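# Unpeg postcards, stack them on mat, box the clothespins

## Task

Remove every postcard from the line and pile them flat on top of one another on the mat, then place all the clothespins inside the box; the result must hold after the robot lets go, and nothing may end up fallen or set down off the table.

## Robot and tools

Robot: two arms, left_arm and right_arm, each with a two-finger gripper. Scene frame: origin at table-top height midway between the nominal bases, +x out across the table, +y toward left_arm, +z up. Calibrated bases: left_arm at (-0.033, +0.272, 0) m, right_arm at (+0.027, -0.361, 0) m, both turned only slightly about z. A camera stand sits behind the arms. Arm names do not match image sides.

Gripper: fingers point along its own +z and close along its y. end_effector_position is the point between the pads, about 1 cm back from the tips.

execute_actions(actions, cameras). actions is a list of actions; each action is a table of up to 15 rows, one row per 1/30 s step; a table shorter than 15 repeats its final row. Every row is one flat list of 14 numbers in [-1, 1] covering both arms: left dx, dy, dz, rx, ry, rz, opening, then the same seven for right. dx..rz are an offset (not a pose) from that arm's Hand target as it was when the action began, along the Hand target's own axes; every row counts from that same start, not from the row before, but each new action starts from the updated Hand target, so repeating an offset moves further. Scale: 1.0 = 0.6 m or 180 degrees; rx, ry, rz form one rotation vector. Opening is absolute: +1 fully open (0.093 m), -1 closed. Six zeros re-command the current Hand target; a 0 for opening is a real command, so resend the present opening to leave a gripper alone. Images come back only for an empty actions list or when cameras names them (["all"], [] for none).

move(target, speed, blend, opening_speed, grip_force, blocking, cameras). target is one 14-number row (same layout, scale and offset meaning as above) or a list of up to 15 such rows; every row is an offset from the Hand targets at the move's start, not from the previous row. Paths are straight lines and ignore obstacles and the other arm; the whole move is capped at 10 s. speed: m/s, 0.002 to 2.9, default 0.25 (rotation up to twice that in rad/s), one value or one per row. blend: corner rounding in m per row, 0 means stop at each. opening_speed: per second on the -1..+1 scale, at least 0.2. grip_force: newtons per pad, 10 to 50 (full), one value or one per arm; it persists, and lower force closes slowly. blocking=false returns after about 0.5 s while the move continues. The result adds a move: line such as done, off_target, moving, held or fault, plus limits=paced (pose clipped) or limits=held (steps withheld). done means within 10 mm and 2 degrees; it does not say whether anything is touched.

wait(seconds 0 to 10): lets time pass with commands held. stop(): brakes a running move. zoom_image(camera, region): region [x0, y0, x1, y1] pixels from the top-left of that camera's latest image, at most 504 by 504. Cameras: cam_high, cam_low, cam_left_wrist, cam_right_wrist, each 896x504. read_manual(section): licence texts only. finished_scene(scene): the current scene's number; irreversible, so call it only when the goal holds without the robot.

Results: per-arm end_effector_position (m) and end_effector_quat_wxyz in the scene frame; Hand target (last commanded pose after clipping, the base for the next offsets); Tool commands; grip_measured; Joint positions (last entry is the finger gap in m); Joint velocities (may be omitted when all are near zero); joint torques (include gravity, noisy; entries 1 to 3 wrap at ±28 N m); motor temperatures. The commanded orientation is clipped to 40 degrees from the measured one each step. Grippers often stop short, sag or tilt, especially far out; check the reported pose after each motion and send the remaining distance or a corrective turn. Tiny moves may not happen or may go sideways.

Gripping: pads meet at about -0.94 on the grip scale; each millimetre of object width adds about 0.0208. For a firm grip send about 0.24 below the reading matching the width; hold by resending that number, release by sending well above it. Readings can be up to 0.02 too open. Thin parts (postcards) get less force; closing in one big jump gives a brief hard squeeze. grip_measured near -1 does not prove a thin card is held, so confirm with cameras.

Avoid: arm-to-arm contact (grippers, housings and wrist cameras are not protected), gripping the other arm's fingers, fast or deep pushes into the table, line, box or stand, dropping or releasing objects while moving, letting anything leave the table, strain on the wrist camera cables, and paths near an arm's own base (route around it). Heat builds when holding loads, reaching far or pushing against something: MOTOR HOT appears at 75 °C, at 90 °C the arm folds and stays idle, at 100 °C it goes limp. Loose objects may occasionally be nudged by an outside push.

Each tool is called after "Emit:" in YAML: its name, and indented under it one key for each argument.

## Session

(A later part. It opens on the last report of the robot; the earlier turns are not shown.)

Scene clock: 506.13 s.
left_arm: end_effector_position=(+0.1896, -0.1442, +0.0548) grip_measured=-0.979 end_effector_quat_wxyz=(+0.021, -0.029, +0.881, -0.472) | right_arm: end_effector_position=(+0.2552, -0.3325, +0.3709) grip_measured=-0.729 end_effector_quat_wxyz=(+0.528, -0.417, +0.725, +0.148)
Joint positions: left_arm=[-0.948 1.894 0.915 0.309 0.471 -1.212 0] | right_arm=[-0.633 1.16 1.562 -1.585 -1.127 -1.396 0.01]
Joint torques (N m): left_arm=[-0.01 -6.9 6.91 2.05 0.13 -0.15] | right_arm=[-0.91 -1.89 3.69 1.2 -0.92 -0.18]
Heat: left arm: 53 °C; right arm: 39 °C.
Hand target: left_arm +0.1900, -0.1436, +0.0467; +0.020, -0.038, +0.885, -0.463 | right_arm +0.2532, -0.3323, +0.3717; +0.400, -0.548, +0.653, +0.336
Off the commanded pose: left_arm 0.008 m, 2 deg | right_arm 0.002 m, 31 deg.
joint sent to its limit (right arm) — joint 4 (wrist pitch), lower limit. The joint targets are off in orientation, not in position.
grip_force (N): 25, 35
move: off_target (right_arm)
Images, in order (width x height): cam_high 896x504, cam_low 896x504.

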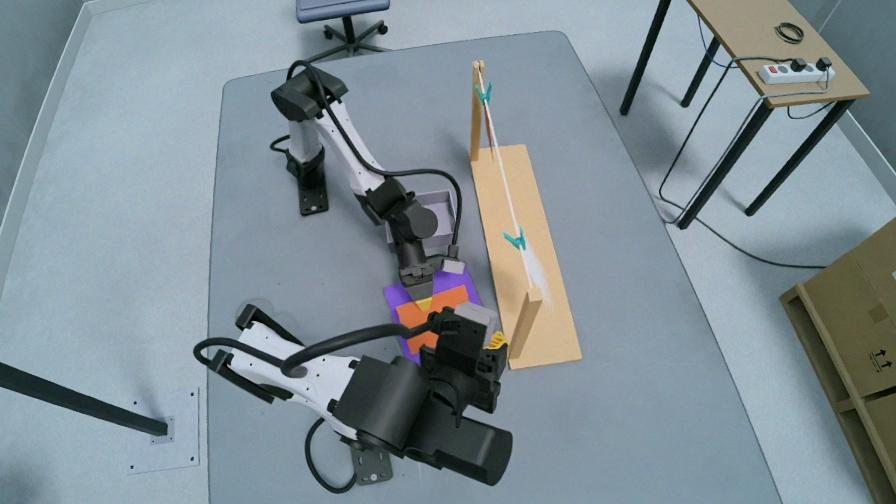

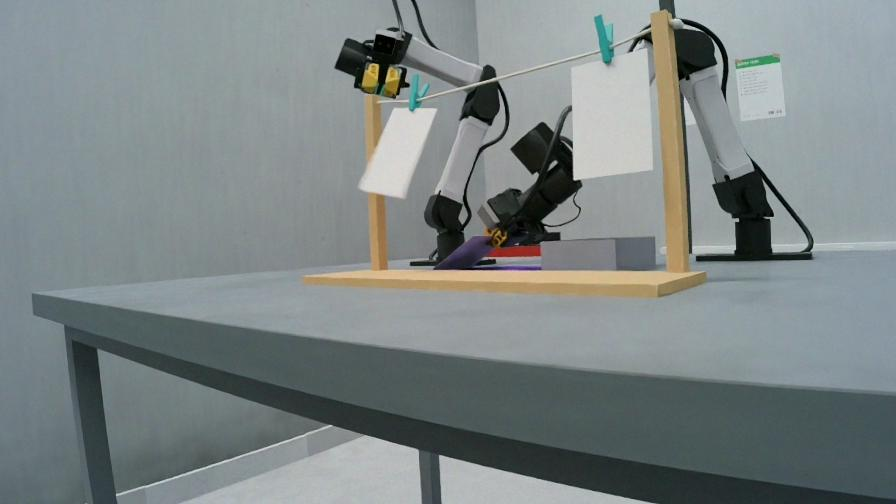

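Emit:
move:
  target: [0,-0.011,-0.0076,0,0,0,-0.6,0,0,0,0,0,0,-0.75]
  speed: 0.03
  opening_speed: 0.3

Emit:
move:
  target:
    - [0,0.019,0.0133,0,0,0,-0.6,0,0,0,0,0,0,-0.75]
    - [0,0.076,-0.0685,0,0,0,-0.6,0,0,0,0,0,0,-0.75]
    - [0,-0.061,-0.204,0,0,0,-0.6,0,0,0,0,0,0,-0.75]
  speed: [0.04,0.06,0.2]
  blend: [0,0.01,0]
  cameras: ["cam_high","cam_low"]

Scene clock: 530.67 s.
left_arm: end_effector_position=(+0.1877, -0.1406, +0.0495) grip_measured=-0.602 end_effector_quat_wxyz=(+0.016, -0.034, +0.887, -0.461) | right_arm: end_effector_position=(+0.2552, -0.3325, +0.3709) grip_measured=-0.729 end_effector_quat_wxyz=(+0.528, -0.417, +0.725, +0.148)
Joint positions: left_arm=[-0.948 1.894 0.915 0.279 0.467 -1.212 0.016] | right_arm=[-0.633 1.16 1.562 -1.585 -1.127 -1.396 0.01]
Joint torques (N m): left_arm=[0.05 -8.46 7.94 1.9 0.18 -0.11] | right_arm=[-0.91 -1.89 3.67 1.2 -0.92 -0.18]
Heat: left arm: 54 °C; right arm: 38 °C.
Hand target: left_arm +0.1900, -0.1435, +0.0547; +0.020, -0.039, +0.885, -0.463 | right_arm +0.2532, -0.3323, +0.3717; +0.400, -0.548, +0.653, +0.336
Off the commanded pose: left_arm 0.006 m, 1 deg | right_arm 0.002 m, 31 deg.
joint sent to its limit (right arm) — joint 4 (wrist pitch), lower limit. The joint targets are off in orientation, not in position.
grip_force (N): 25, 35
move: off_target (right_arm)

Scene clock: 533.93 s.
left_arm: end_effector_position=(+0.1799, -0.0619, +0.1435) grip_measured=-0.602 end_effector_quat_wxyz=(+0.012, -0.049, +0.889, -0.454) | right_arm: end_effector_position=(+0.2552, -0.3325, +0.3709) grip_measured=-0.729 end_effector_quat_wxyz=(+0.528, -0.417, +0.725, +0.148)
Joint positions: left_arm=[-0.807 1.461 0.888 -0.192 0.559 -1.129 0.016] | right_arm=[-0.633 1.16 1.562 -1.585 -1.127 -1.396 0.01]
Joint torques (N m): left_arm=[0.83 -6.04 10.25 1.88 0.38 0.24] | right_arm=[-0.91 -1.89 3.69 1.2 -0.91 -0.18]
Heat: left arm: 54 °C; right arm: 38 °C.
Hand target: left_arm +0.1831, -0.0642, +0.1547; +0.020, -0.039, +0.885, -0.463 | right_arm +0.2532, -0.3323, +0.3717; +0.400, -0.548, +0.653, +0.336
Off the commanded pose: left_arm 0.012 m, 2 deg | right_arm 0.002 m, 31 deg.
joint sent to its limit (right arm) — joint 4 (wrist pitch), lower limit. The joint targets are off in orientation, not in position.
grip_force (N): 25, 35
move: off_target (left_arm, right_arm)
Images, in order (width x height): cam_high 896x504, cam_low 896x504.

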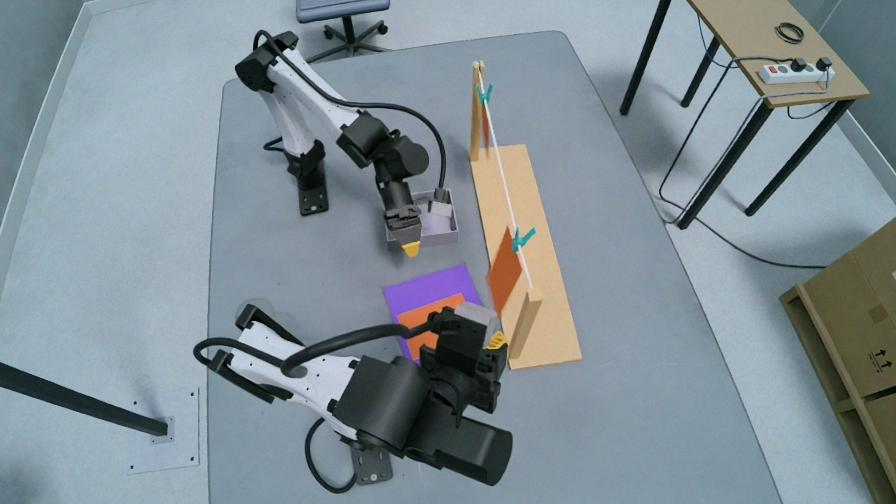

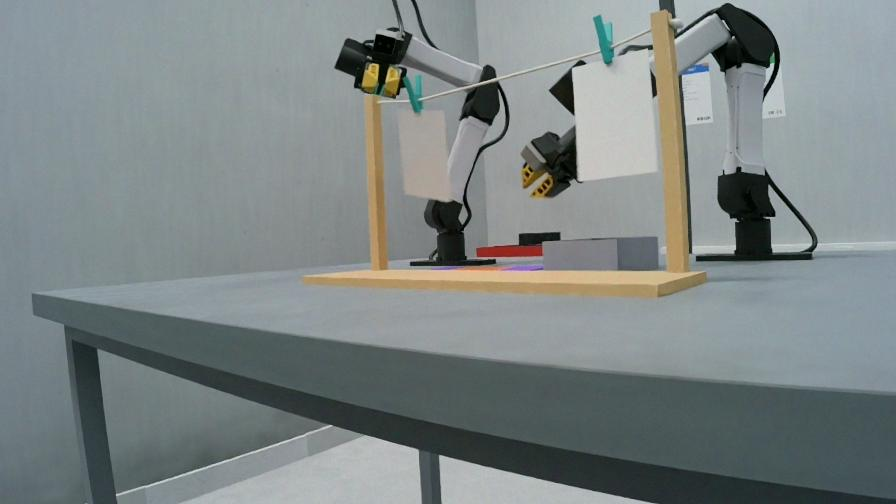

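Emit:
move:
  target:
    - [-0.136,0.177,-0.442,0.0946,-0.2036,0.4593,-0.44,0,0,0,0,0,0,-0.75]
    - [-0.136,0.177,-0.442,0.0946,-0.2036,0.4593,-0.44,-0.059,0.154,0.380,0.0955,0.0442,0.0576,-0.75]
    - [-0.136,0.177,-0.442,0.0946,-0.2036,0.4593,-0.44,0.0767,0.1886,0.775,0.0955,0.0442,0.0576,-0.75]
    - [-0.136,0.177,-0.442,0.0946,-0.2036,0.4593,-0.44,0.148,0.1886,0.811,0.0955,0.0442,0.0576,-0.75]
  speed: [0.3,0.25,0.2,0.08]
  blend: [0.02,0.03,0.01,0]
  cameras: ["cam_high","cam_right_wrist"]

Scene clock: 569.53 s.
left_arm: end_effector_position=(+0.2392, +0.2177, +0.2107) grip_measured=-0.442 end_effector_quat_wxyz=(+0.592, +0.363, +0.605, -0.390) | right_arm: end_effector_position=(+0.2115, +0.0719, +0.0717) grip_measured=-0.733 end_effector_quat_wxyz=(+0.392, -0.448, +0.771, +0.225)
Joint positions: left_arm=[0.423 1.246 0.557 0.045 1.579 0.603 0.024] | right_arm=[1.183 1.793 0.888 0.266 0.137 0.095 0.01]
Joint torques (N m): left_arm=[0.57 -3.58 8.83 1.57 0.53 0.01] | right_arm=[0.5 -6.67 4.63 2.92 0.07 0.14]
Heat: left arm: 52 °C; right arm: 38 °C.
Hand target: left_arm +0.2403, +0.2203, +0.2187; +0.572, +0.416, +0.573, -0.415 | right_arm +0.2100, +0.0747, +0.0720; +0.400, -0.443, +0.769, +0.231
Off the commanded pose: left_arm 0.009 m, 8 deg | right_arm 0.003 m, 1 deg.
joint sent to its limit (left arm) — joint 5 (wrist yaw), upper limit. The joint targets are off in orientation, not in position.
grip_force (N): 25, 35
move: off_target (left_arm)
Images, in order (width x height): cam_high 896x504, cam_right_wrist 896x504.

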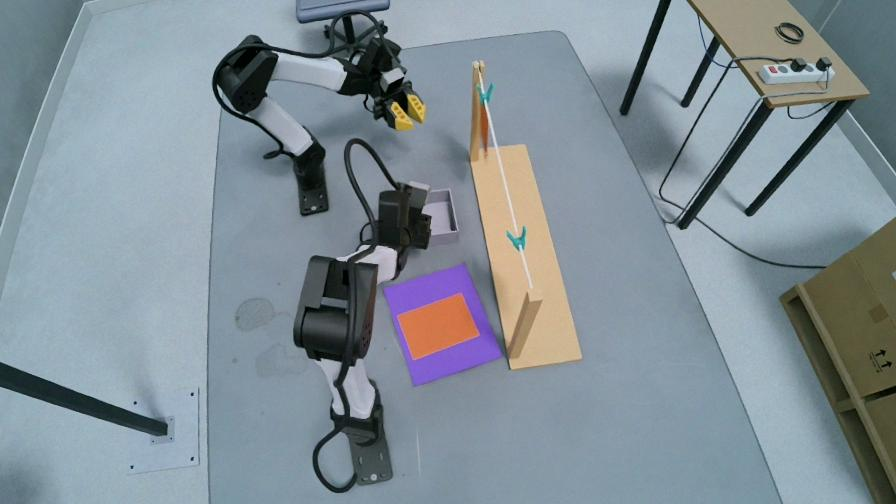

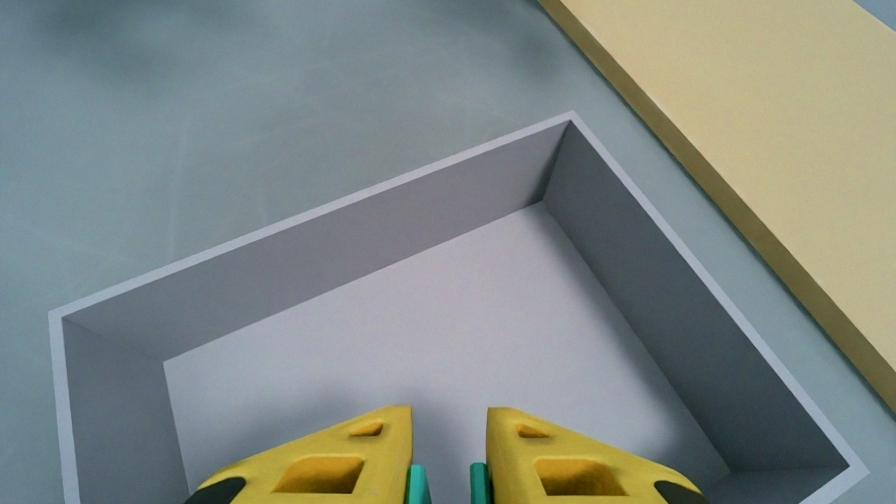

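Emit:
move:
  target:
    - [0,0,0,0,0,0,-0.44,-0.024,0,0.034,0,0,0,-0.75]
    - [0,0,0,0,0,0,-0.44,-0.024,0,0.034,0,0,0,0.0]
  speed: 0.08
  opening_speed: 0.6
  cameras: ["cam_high","cam_right_wrist"]

Scene clock: 580.80 s.
left_arm: end_effector_position=(+0.2392, +0.2177, +0.2107) grip_measured=-0.442 end_effector_quat_wxyz=(+0.592, +0.363, +0.605, -0.390) | right_arm: end_effector_position=(+0.2176, +0.0882, +0.0646) grip_measured=-0.001 end_effector_quat_wxyz=(+0.390, -0.449, +0.772, +0.223)
Joint positions: left_arm=[0.423 1.246 0.557 0.045 1.579 0.603 0.024] | right_arm=[1.183 1.868 0.958 0.265 0.137 0.095 0.045]
Joint torques (N m): left_arm=[0.57 -3.62 8.69 1.57 0.67 -0.05] | right_arm=[-0.69 -6.91 7.43 2.64 -0.04 0.05]
Heat: left arm: 51 °C; right arm: 39 °C.
Hand target: left_arm +0.2403, +0.2203, +0.2187; +0.572, +0.416, +0.573, -0.415 | right_arm +0.2226, +0.0964, +0.0722; +0.400, -0.443, +0.769, +0.231
Off the commanded pose: left_arm 0.008 m, 8 deg | right_arm 0.012 m, 2 deg.
joint sent to its limit (left arm) — joint 5 (wrist yaw), upper limit. The joint targets are off in orientation, not in position.
grip_force (N): 25, 35
move: off_target (left_arm, right_arm); target 2's new opening was sent with right_arm's hand 0.011 m and 1 deg from that target
Images, in order (width x height): cam_high 896x504, cam_right_wrist 896x504.

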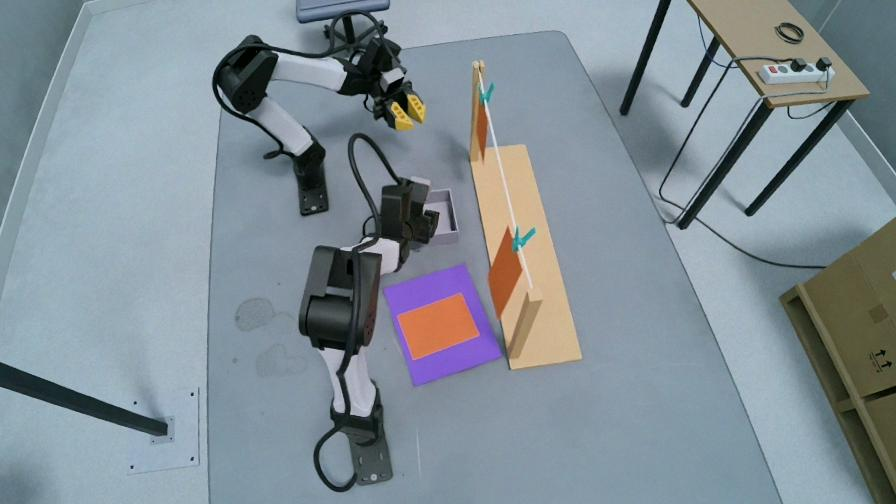

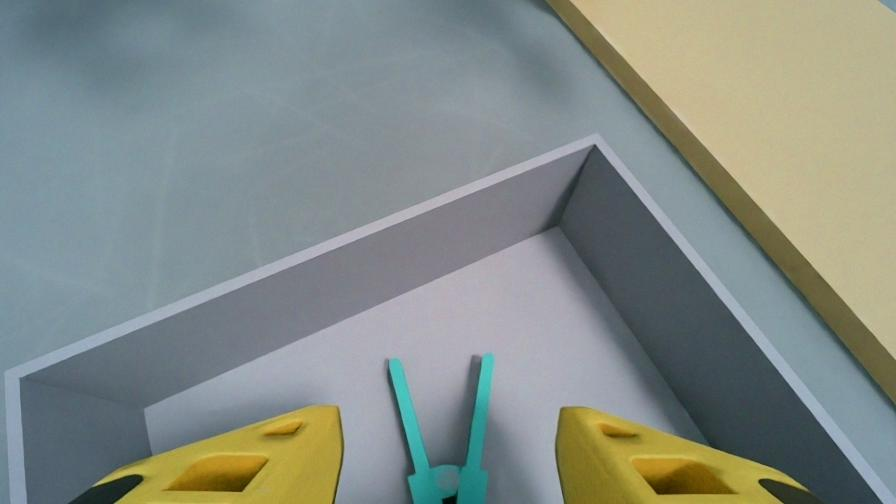

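Emit:
move:
  target:
    - [0,0,0,0,0,0,-0.44,0,0,-0.167,0,0,0,0.1]
    - [0,0,0,0,0,0,-0.44,-0.1225,-0.1294,-0.574,-0.06,-0.022,-0.036,0.2]
    - [0.065,-0.04,0.285,0,0,0,-0.44,-0.203,-0.4026,-0.7197,-0.120,-0.044,-0.0719,0.2]
  speed: [0.12,0.3,0.25]
  blend: [0.03,0.05,0]
  cameras: ["cam_low","cam_high","cam_right_wrist","cam_left_wrist"]

Scene clock: 622.03 s.
left_arm: end_effector_position=(+0.2709, +0.0511, +0.1826) grip_measured=-0.442 end_effector_quat_wxyz=(+0.573, +0.420, +0.569, -0.414) | right_arm: end_effector_position=(+0.2905, -0.2706, +0.4109) grip_measured=+0.199 end_effector_quat_wxyz=(+0.498, -0.478, +0.668, +0.277)
Joint positions: left_arm=[-0.266 1.592 0.471 1.118 1.028 0.012 0.024] | right_arm=[-0.294 1.409 1.868 -1.58 -1.171 -1.201 0.055]
Joint torques (N m): left_arm=[-0.13 -4.36 5.34 2.07 0.06 -0.1] | right_arm=[-0.7 -2.73 6.31 1.25 -1 -0.19]
Motor temperatures (°C): left_arm=[31 38 49 49 29 29 31] | right_arm=[31 40 39 41 31 29 30]
Heat: left arm: 49 °C; right arm: 41 °C.
Hand target: left_arm +0.2704, +0.0502, +0.1795; +0.572, +0.415, +0.573, -0.416 | right_arm +0.2897, -0.2704, +0.4194; +0.385, -0.576, +0.628, +0.354
Off the commanded pose: left_arm 0.003 m, 1 deg | right_arm 0.009 m, 20 deg.
joint sent to its limit (right arm) — joint 4 (wrist pitch), lower limit. The joint targets are off in orientation, not in position.
grip_force (N): 25, 35
move: off_target (right_arm); blend cut to 0 m at target 2; target 2's new opening was sent with right_arm's hand 0.011 m and 2 deg from that target

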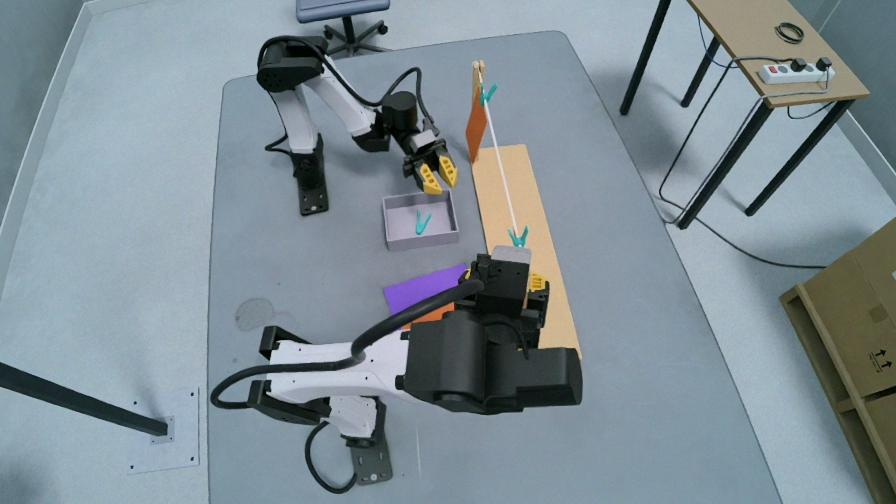

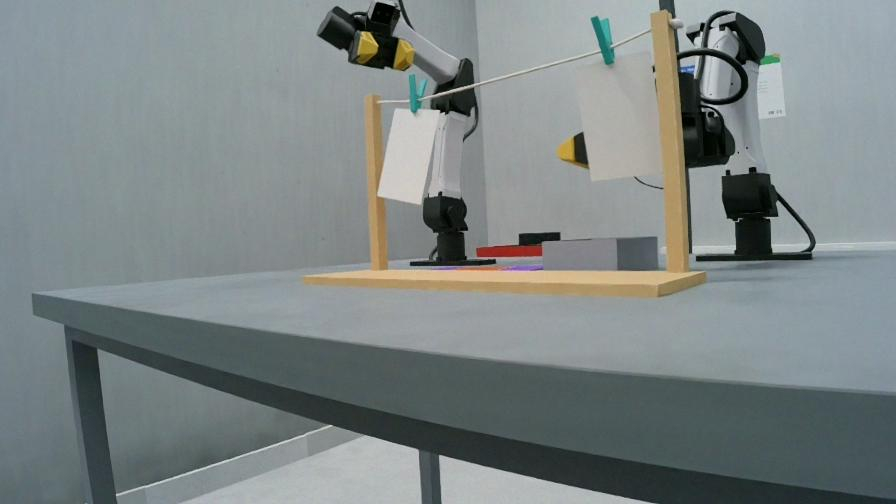

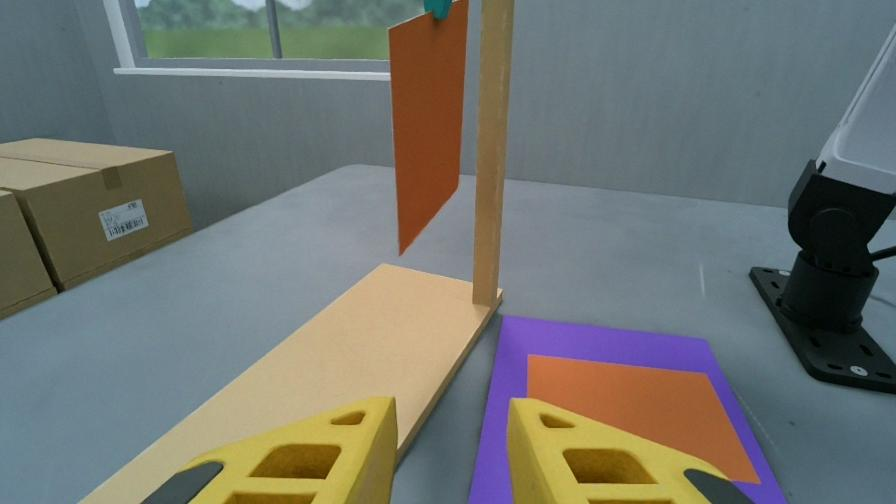

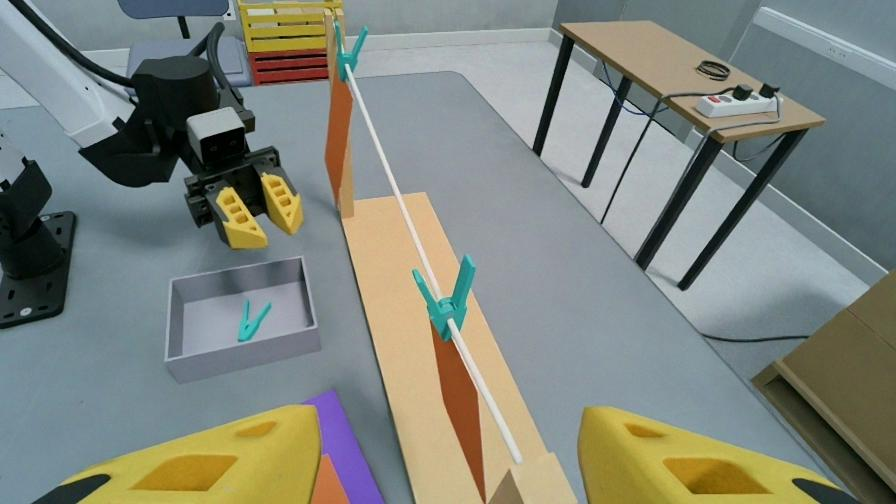

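Emit:
wait:
  seconds: 4
  cameras: ["cam_low","cam_left_wrist","cam_right_wrist"]

Emit:
wait:
  seconds: 0.2
  cameras: ["cam_low","cam_left_wrist","cam_right_wrist"]

Scene clock: 633.70 s.
left_arm: end_effector_position=(+0.2709, +0.0511, +0.1827) grip_measured=-0.442 end_effector_quat_wxyz=(+0.573, +0.420, +0.569, -0.414) | right_arm: end_effector_position=(+0.2905, -0.2706, +0.4109) grip_measured=+0.199 end_effector_quat_wxyz=(+0.498, -0.478, +0.668, +0.277)
Joint positions: left_arm=[-0.266 1.592 0.471 1.119 1.028 0.012 0.024] | right_arm=[-0.294 1.409 1.868 -1.58 -1.171 -1.201 0.055]
Joint torques (N m): left_arm=[-0.08 -4.18 5.3 2.16 -0.04 -0.15] | right_arm=[-0.69 -2.73 6.31 1.25 -1.01 -0.19]
Heat: left arm: 50 °C; right arm: 40 °C.
Hand target: left_arm +0.2704, +0.0502, +0.1795; +0.572, +0.416, +0.573, -0.415 | right_arm +0.2897, -0.2704, +0.4194; +0.385, -0.576, +0.628, +0.354
Tool commands: left_gripper/opening=-0.44 right_gripper/opening=+0.2
Off the commanded pose: left_arm 0.003 m, 1 deg | right_arm 0.009 m, 20 deg.
grip_force (N): 25, 35
wait: 4.00 s; at rest from the start
Images, in order (width x height): cam_low 896x504, cam_left_wrist 896x504, cam_right_wrist 896x504.

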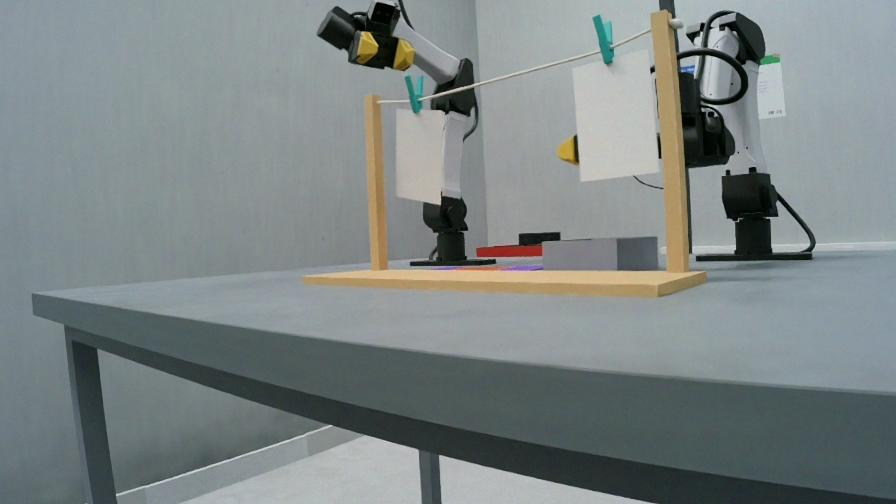

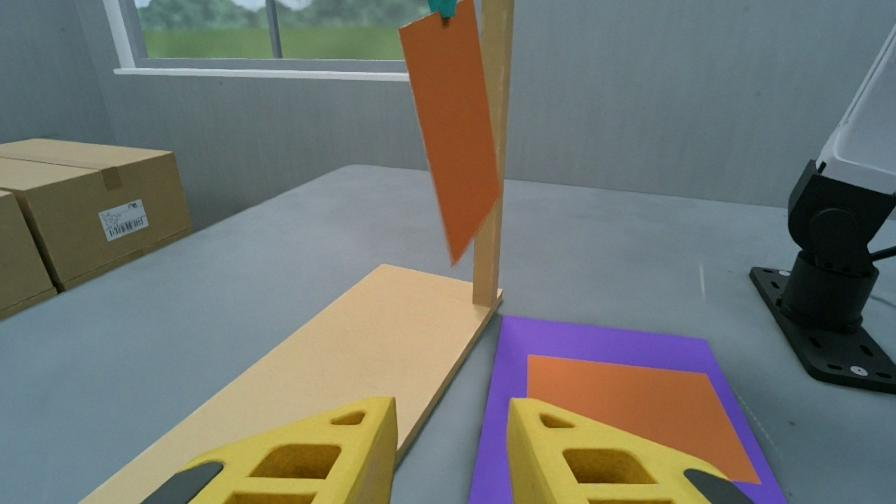

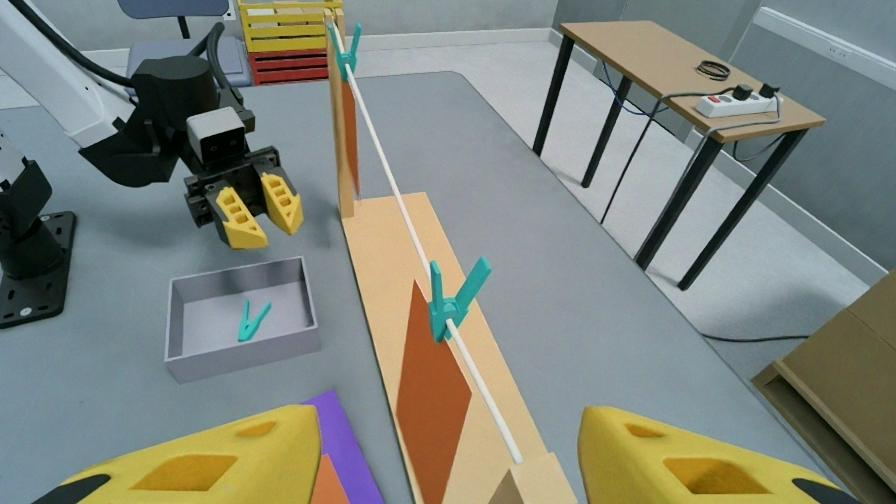

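Scene clock: 633.90 s.
left_arm: end_effector_position=(+0.2709, +0.0511, +0.1827) grip_measured=-0.442 end_effector_quat_wxyz=(+0.573, +0.420, +0.569, -0.414) | right_arm: end_effector_position=(+0.2905, -0.2706, +0.4109) grip_measured=+0.199 end_effector_quat_wxyz=(+0.498, -0.478, +0.668, +0.277)
Joint positions: left_arm=[-0.266 1.592 0.471 1.119 1.028 0.012 0.024] | right_arm=[-0.294 1.409 1.868 -1.58 -1.171 -1.201 0.055]
Joint torques (N m): left_arm=[-0.35 -3.99 5.24 2.11 0.01 -0.08] | right_arm=[-0.7 -2.73 6.31 1.25 -1 -0.19]
Heat: left arm: 50 °C; right arm: 40 °C.
Hand target: left_arm +0.2704, +0.0502, +0.1795; +0.572, +0.416, +0.573, -0.415 | right_arm +0.2897, -0.2704, +0.4194; +0.385, -0.576, +0.628, +0.354
Tool commands: left_gripper/opening=-0.44 right_gripper/opening=+0.2
Off the commanded pose: left_arm 0.003 m, 1 deg | right_arm 0.009 m, 20 deg.
grip_force (N): 25, 35
wait: 0.20 s; at rest by 0.17 s
Images, in order (width x height): cam_low 896x504, cam_left_wrist 896x504, cam_right_wrist 896x504.

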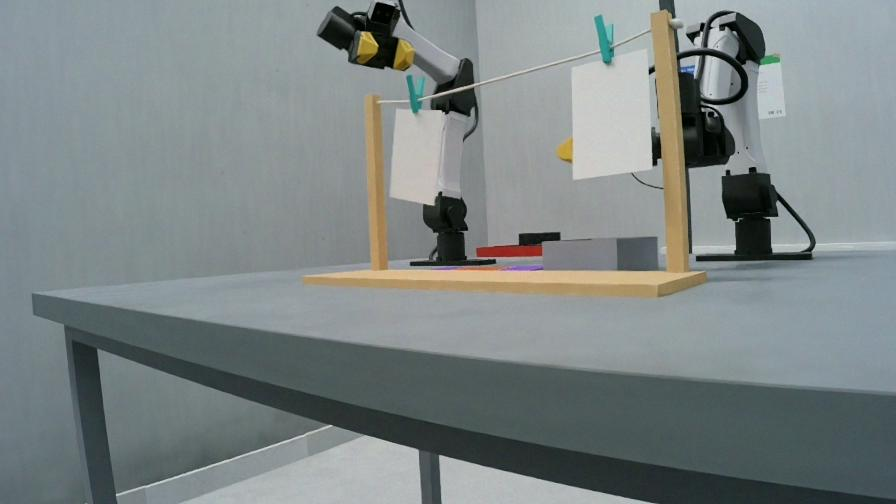

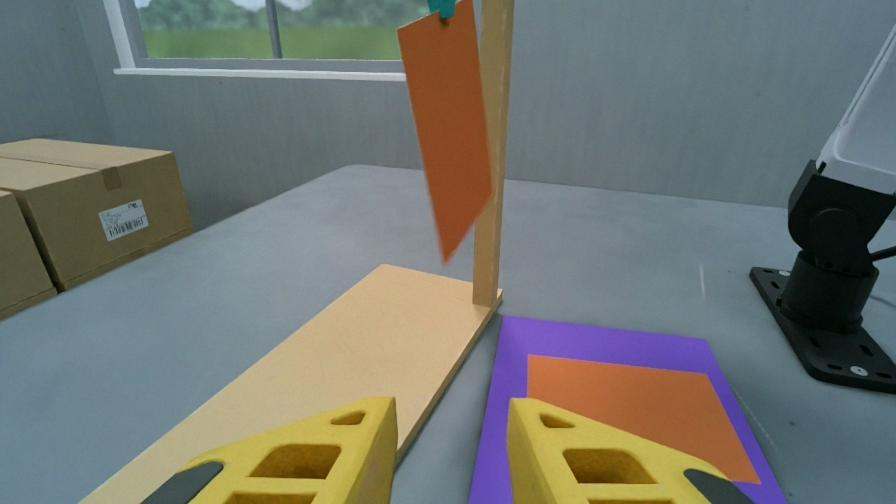

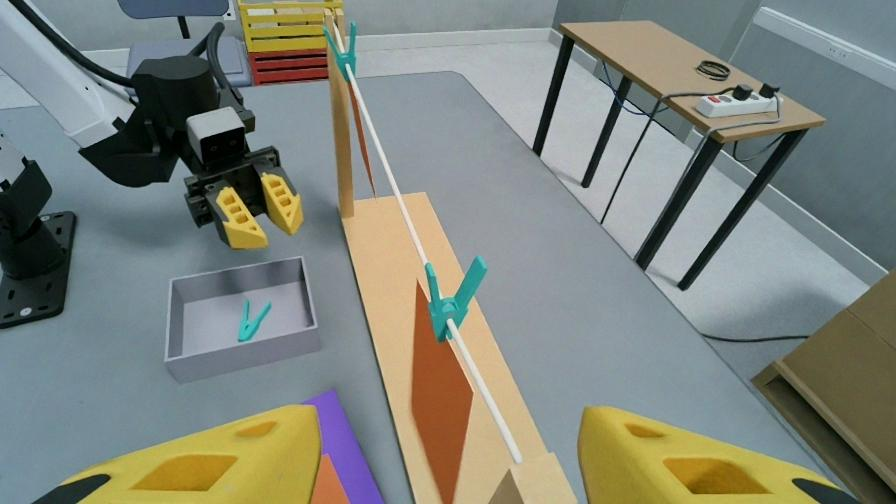

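Emit:
move:
  target: [0,0,0,0,0,0,-0.44,0.045,-0.1056,0.177,-0.0495,0,-0.0252,0.2]
  speed: 0.15
  cameras: ["cam_low","cam_left_wrist","cam_right_wrist"]

Scene clock: 667.00 s.
left_arm: end_effector_position=(+0.2709, +0.0511, +0.1828) grip_measured=-0.442 end_effector_quat_wxyz=(+0.573, +0.420, +0.569, -0.414) | right_arm: end_effector_position=(+0.3590, -0.1947, +0.3417) grip_measured=+0.199 end_effector_quat_wxyz=(-0.397, +0.585, -0.605, -0.365)
Joint positions: left_arm=[-0.266 1.592 0.471 1.119 1.028 0.011 0.024] | right_arm=[0.008 1.808 2.037 -1.583 -1.13 -1.358 0.055]
Joint torques (N m): left_arm=[0.01 -3.88 5.35 2.17 0.08 -0.13] | right_arm=[0.14 -6.48 6.84 0.86 -0.75 -0.21]
Heat: left arm: 53 °C; right arm: 39 °C.
Hand target: left_arm +0.2704, +0.0502, +0.1795; +0.572, +0.416, +0.573, -0.416 | right_arm +0.3597, -0.1936, +0.3471; -0.353, +0.629, -0.575, -0.386
Off the commanded pose: left_arm 0.003 m, 1 deg | right_arm 0.006 m, 8 deg.
joint sent to its limit (right arm) — joint 4 (wrist pitch), lower limit. The joint targets are off in orientation, not in position.
grip_force (N): 25, 35
move: off_target (right_arm)
Images, in order (width x height): cam_low 896x504, cam_left_wrist 896x504, cam_right_wrist 896x504.

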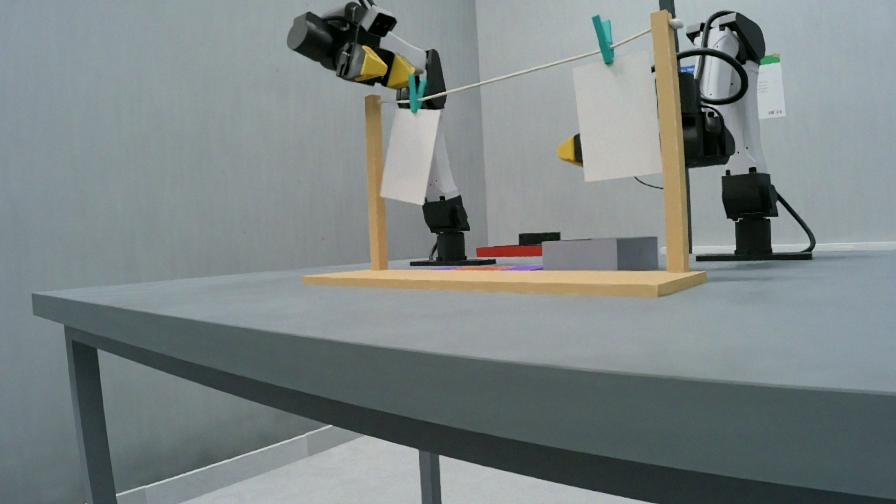

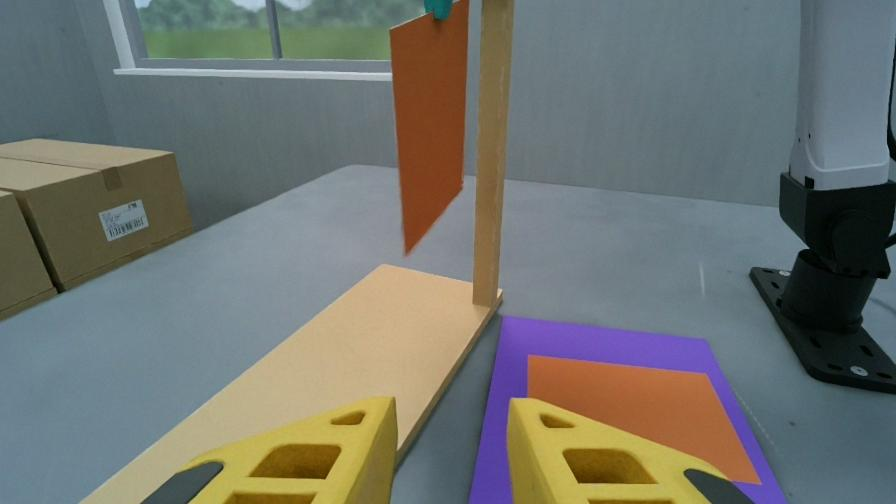

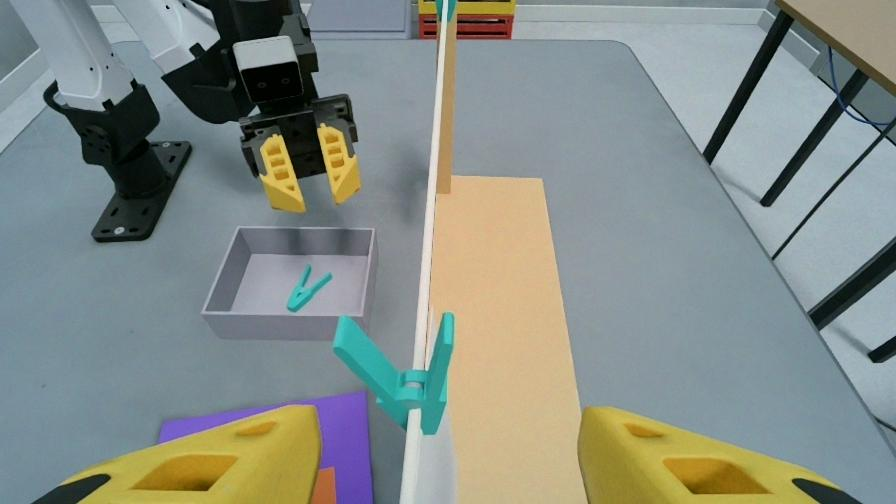

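Emit:
move:
  target: [0,0,0,0,0,0,-0.44,0,0.0183,0.0014,0,0,0,0.2]
  speed: 0.06
  cameras: ["cam_right_wrist"]

Emit:
wait:
  seconds: 0.25
  cameras: ["cam_right_wrist"]

Emit:
wait:
  seconds: 0.25
  cameras: ["cam_right_wrist"]

Scene clock: 680.57 s.
left_arm: end_effector_position=(+0.2709, +0.0511, +0.1828) grip_measured=-0.442 end_effector_quat_wxyz=(+0.573, +0.420, +0.569, -0.414) | right_arm: end_effector_position=(+0.3566, -0.1950, +0.3413) grip_measured=+0.199 end_effector_quat_wxyz=(-0.398, +0.587, -0.604, -0.364)
Joint positions: left_arm=[-0.266 1.592 0.471 1.119 1.028 0.011 0.024] | right_arm=[0.008 1.799 2.025 -1.583 -1.127 -1.365 0.055]
Joint torques (N m): left_arm=[0.08 -3.95 5.24 2.17 0.02 -0.13] | right_arm=[0.32 -8.8 3.95 0.86 -0.74 -0.2]
Motor temperatures (°C): left_arm=[31 37 46 53 29 29 31] | right_arm=[31 41 39 36 32 29 30]
Heat: left arm: 53 °C; right arm: 41 °C.
Hand target: left_arm +0.2704, +0.0502, +0.1795; +0.572, +0.416, +0.573, -0.416 | right_arm +0.3488, -0.1938, +0.3468; -0.353, +0.629, -0.576, -0.386
Off the commanded pose: left_arm 0.003 m, 1 deg | right_arm 0.010 m, 8 deg.
joint sent to its limit (right arm) — joint 4 (wrist pitch), lower limit. The joint targets are off in orientation, not in position.
grip_force (N): 25, 35
move: off_target (right_arm)
Images, in order (width x height): cam_right_wrist 896x504.

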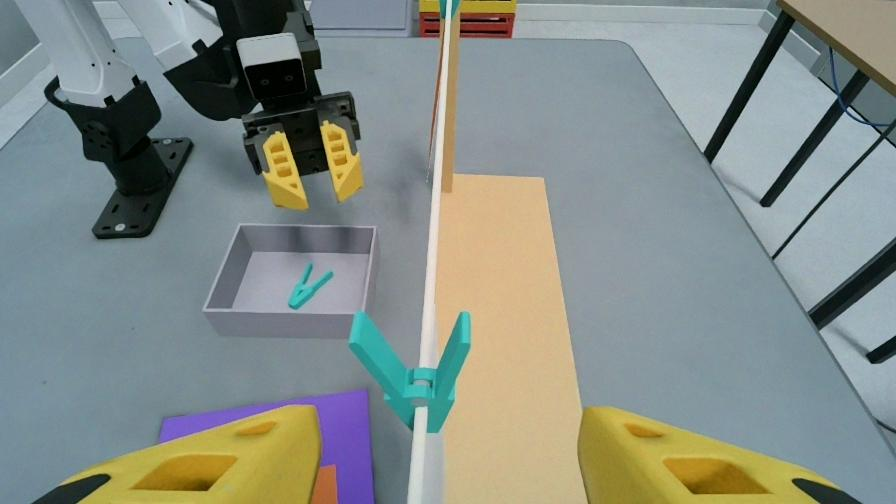

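Scene clock: 680.83 s.
left_arm: end_effector_position=(+0.2709, +0.0511, +0.1828) grip_measured=-0.442 end_effector_quat_wxyz=(+0.573, +0.420, +0.569, -0.414) | right_arm: end_effector_position=(+0.3566, -0.1950, +0.3412) grip_measured=+0.199 end_effector_quat_wxyz=(-0.397, +0.587, -0.604, -0.364)
Joint positions: left_arm=[-0.266 1.592 0.471 1.119 1.028 0.011 0.024] | right_arm=[0.008 1.799 2.025 -1.583 -1.127 -1.366 0.055]
Joint torques (N m): left_arm=[-0.12 -4.15 5.04 2.19 0.03 -0.1] | right_arm=[0.31 -8.79 3.99 0.85 -0.75 -0.19]
Heat: left arm: 53 °C; right arm: 41 °C.
Hand target: left_arm +0.2704, +0.0502, +0.1795; +0.572, +0.416, +0.573, -0.416 | right_arm +0.3488, -0.1938, +0.3467; -0.353, +0.629, -0.575, -0.386
Tool commands: left_gripper/opening=-0.44 right_gripper/opening=+0.2
Off the commanded pose: left_arm 0.003 m, 1 deg | right_arm 0.010 m, 8 deg.
grip_force (N): 25, 35
wait: 0.27 s; at rest by 0.17 s
Images, in order (width x height): cam_right_wrist 896x504.

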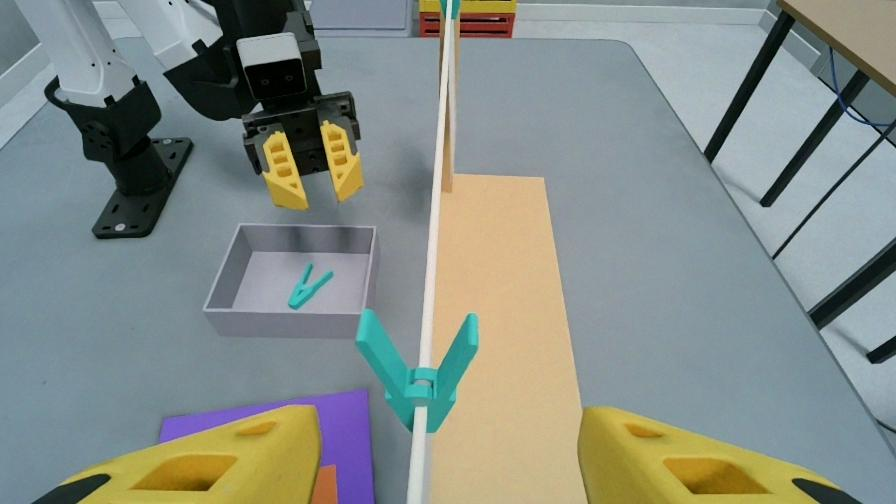

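Scene clock: 681.10 s.
left_arm: end_effector_position=(+0.2709, +0.0511, +0.1828) grip_measured=-0.442 end_effector_quat_wxyz=(+0.573, +0.420, +0.569, -0.414) | right_arm: end_effector_position=(+0.3566, -0.1950, +0.3412) grip_measured=+0.199 end_effector_quat_wxyz=(-0.397, +0.587, -0.604, -0.364)
Joint positions: left_arm=[-0.266 1.592 0.471 1.119 1.028 0.011 0.024] | right_arm=[0.008 1.799 2.025 -1.583 -1.127 -1.366 0.055]
Joint torques (N m): left_arm=[0.06 -4.21 5.46 2.18 -0.01 -0.16] | right_arm=[0.32 -8.79 3.97 0.85 -0.74 -0.19]
Heat: left arm: 53 °C; right arm: 41 °C.
Hand target: left_arm +0.2704, +0.0502, +0.1795; +0.572, +0.416, +0.573, -0.416 | right_arm +0.3488, -0.1938, +0.3467; -0.353, +0.629, -0.575, -0.386
Tool commands: left_gripper/opening=-0.44 right_gripper/opening=+0.2
Off the commanded pose: left_arm 0.003 m, 1 deg | right_arm 0.010 m, 8 deg.
grip_force (N): 25, 35
wait: 0.27 s; at rest by 0.17 s
Images, in order (width x height): cam_right_wrist 896x504.

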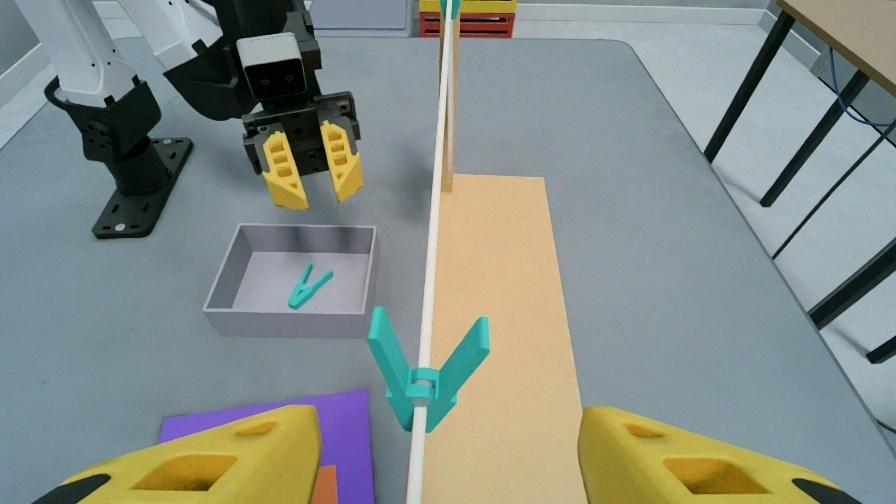

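Emit:
move:
  target: [0,0,0,0,0,0,-0.44,-0.0094,0.0024,0.025,0,0,0,0.2]
  speed: 0.06
  cameras: ["cam_right_wrist"]

Emit:
wait:
  seconds: 0.3
  cameras: ["cam_right_wrist","cam_low"]

Scene clock: 701.03 s.
left_arm: end_effector_position=(+0.2709, +0.0511, +0.1828) grip_measured=-0.442 end_effector_quat_wxyz=(+0.573, +0.420, +0.569, -0.414) | right_arm: end_effector_position=(+0.3483, -0.1795, +0.3396) grip_measured=+0.199 end_effector_quat_wxyz=(-0.384, +0.601, -0.594, -0.372)
Joint positions: left_arm=[-0.266 1.592 0.471 1.119 1.028 0.011 0.024] | right_arm=[0.058 1.799 2.025 -1.583 -1.117 -1.356 0.055]
Joint torques (N m): left_arm=[-0.06 -4.11 5.41 2.08 0.04 -0.12] | right_arm=[0.31 -7.21 5.82 0.86 -0.74 -0.03]
Heat: left arm: 53 °C; right arm: 43 °C.
Hand target: left_arm +0.2704, +0.0502, +0.1795; +0.572, +0.416, +0.573, -0.416 | right_arm +0.3459, -0.1781, +0.3450; -0.353, +0.629, -0.576, -0.386
Off the commanded pose: left_arm 0.003 m, 1 deg | right_arm 0.006 m, 6 deg.
joint sent to its limit (right arm) — joint 4 (wrist pitch), lower limit. The joint targets are off in orientation, not in position.
grip_force (N): 25, 35
move: off_target (right_arm)
Images, in order (width x height): cam_right_wrist 896x504.

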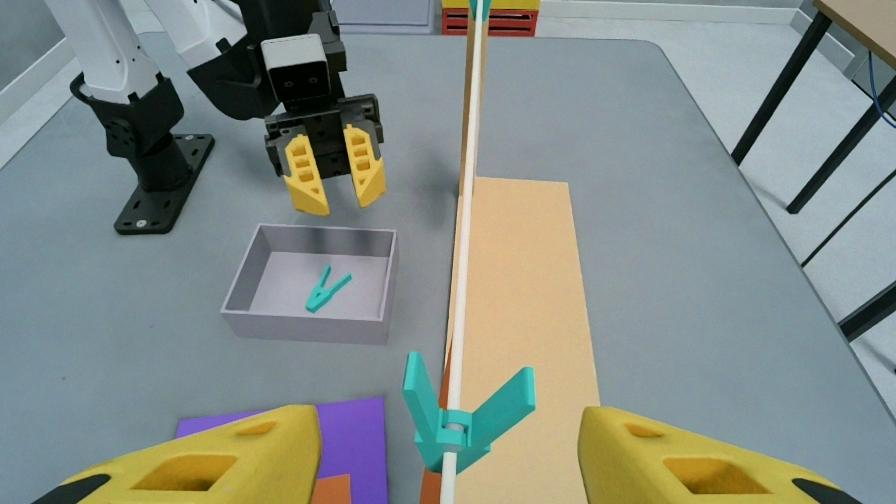

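Scene clock: 701.33 s.
left_arm: end_effector_position=(+0.2709, +0.0511, +0.1828) grip_measured=-0.442 end_effector_quat_wxyz=(+0.573, +0.420, +0.569, -0.414) | right_arm: end_effector_position=(+0.3483, -0.1795, +0.3396) grip_measured=+0.199 end_effector_quat_wxyz=(-0.384, +0.601, -0.594, -0.372)
Joint positions: left_arm=[-0.266 1.592 0.471 1.119 1.028 0.011 0.024] | right_arm=[0.058 1.799 2.025 -1.583 -1.116 -1.356 0.055]
Joint torques (N m): left_arm=[-0.05 -4.11 5.46 2.07 0.01 -0.15] | right_arm=[0.29 -7.23 5.83 0.86 -0.74 -0.03]
Heat: left arm: 53 °C; right arm: 43 °C.
Hand target: left_arm +0.2704, +0.0502, +0.1795; +0.572, +0.416, +0.573, -0.416 | right_arm +0.3459, -0.1781, +0.3449; -0.353, +0.629, -0.576, -0.386
Tool commands: left_gripper/opening=-0.44 right_gripper/opening=+0.2
Off the commanded pose: left_arm 0.003 m, 1 deg | right_arm 0.006 m, 6 deg.
grip_force (N): 25, 35
wait: 0.30 s; at rest by 0.17 s
Images, in order (width x height): cam_low 896x504, cam_right_wrist 896x504.

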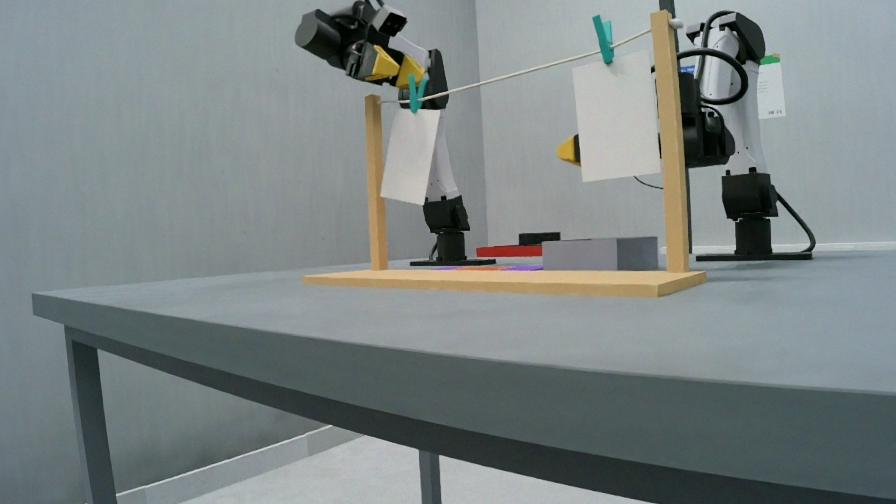

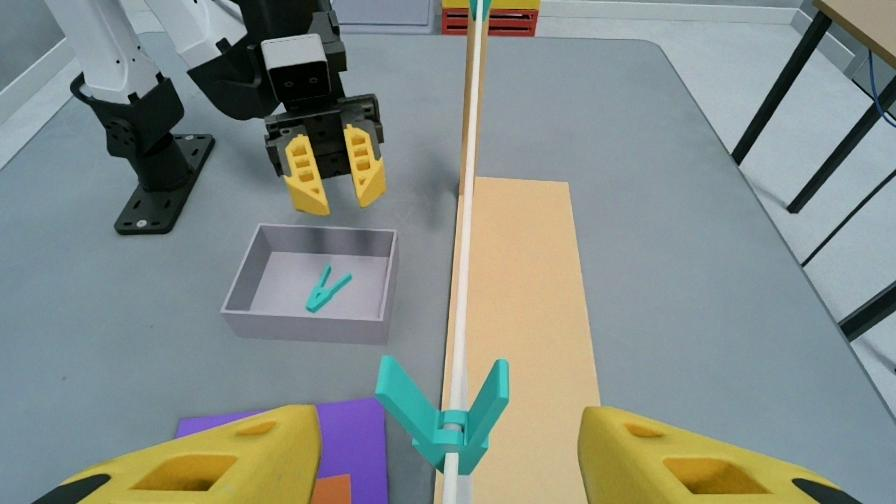

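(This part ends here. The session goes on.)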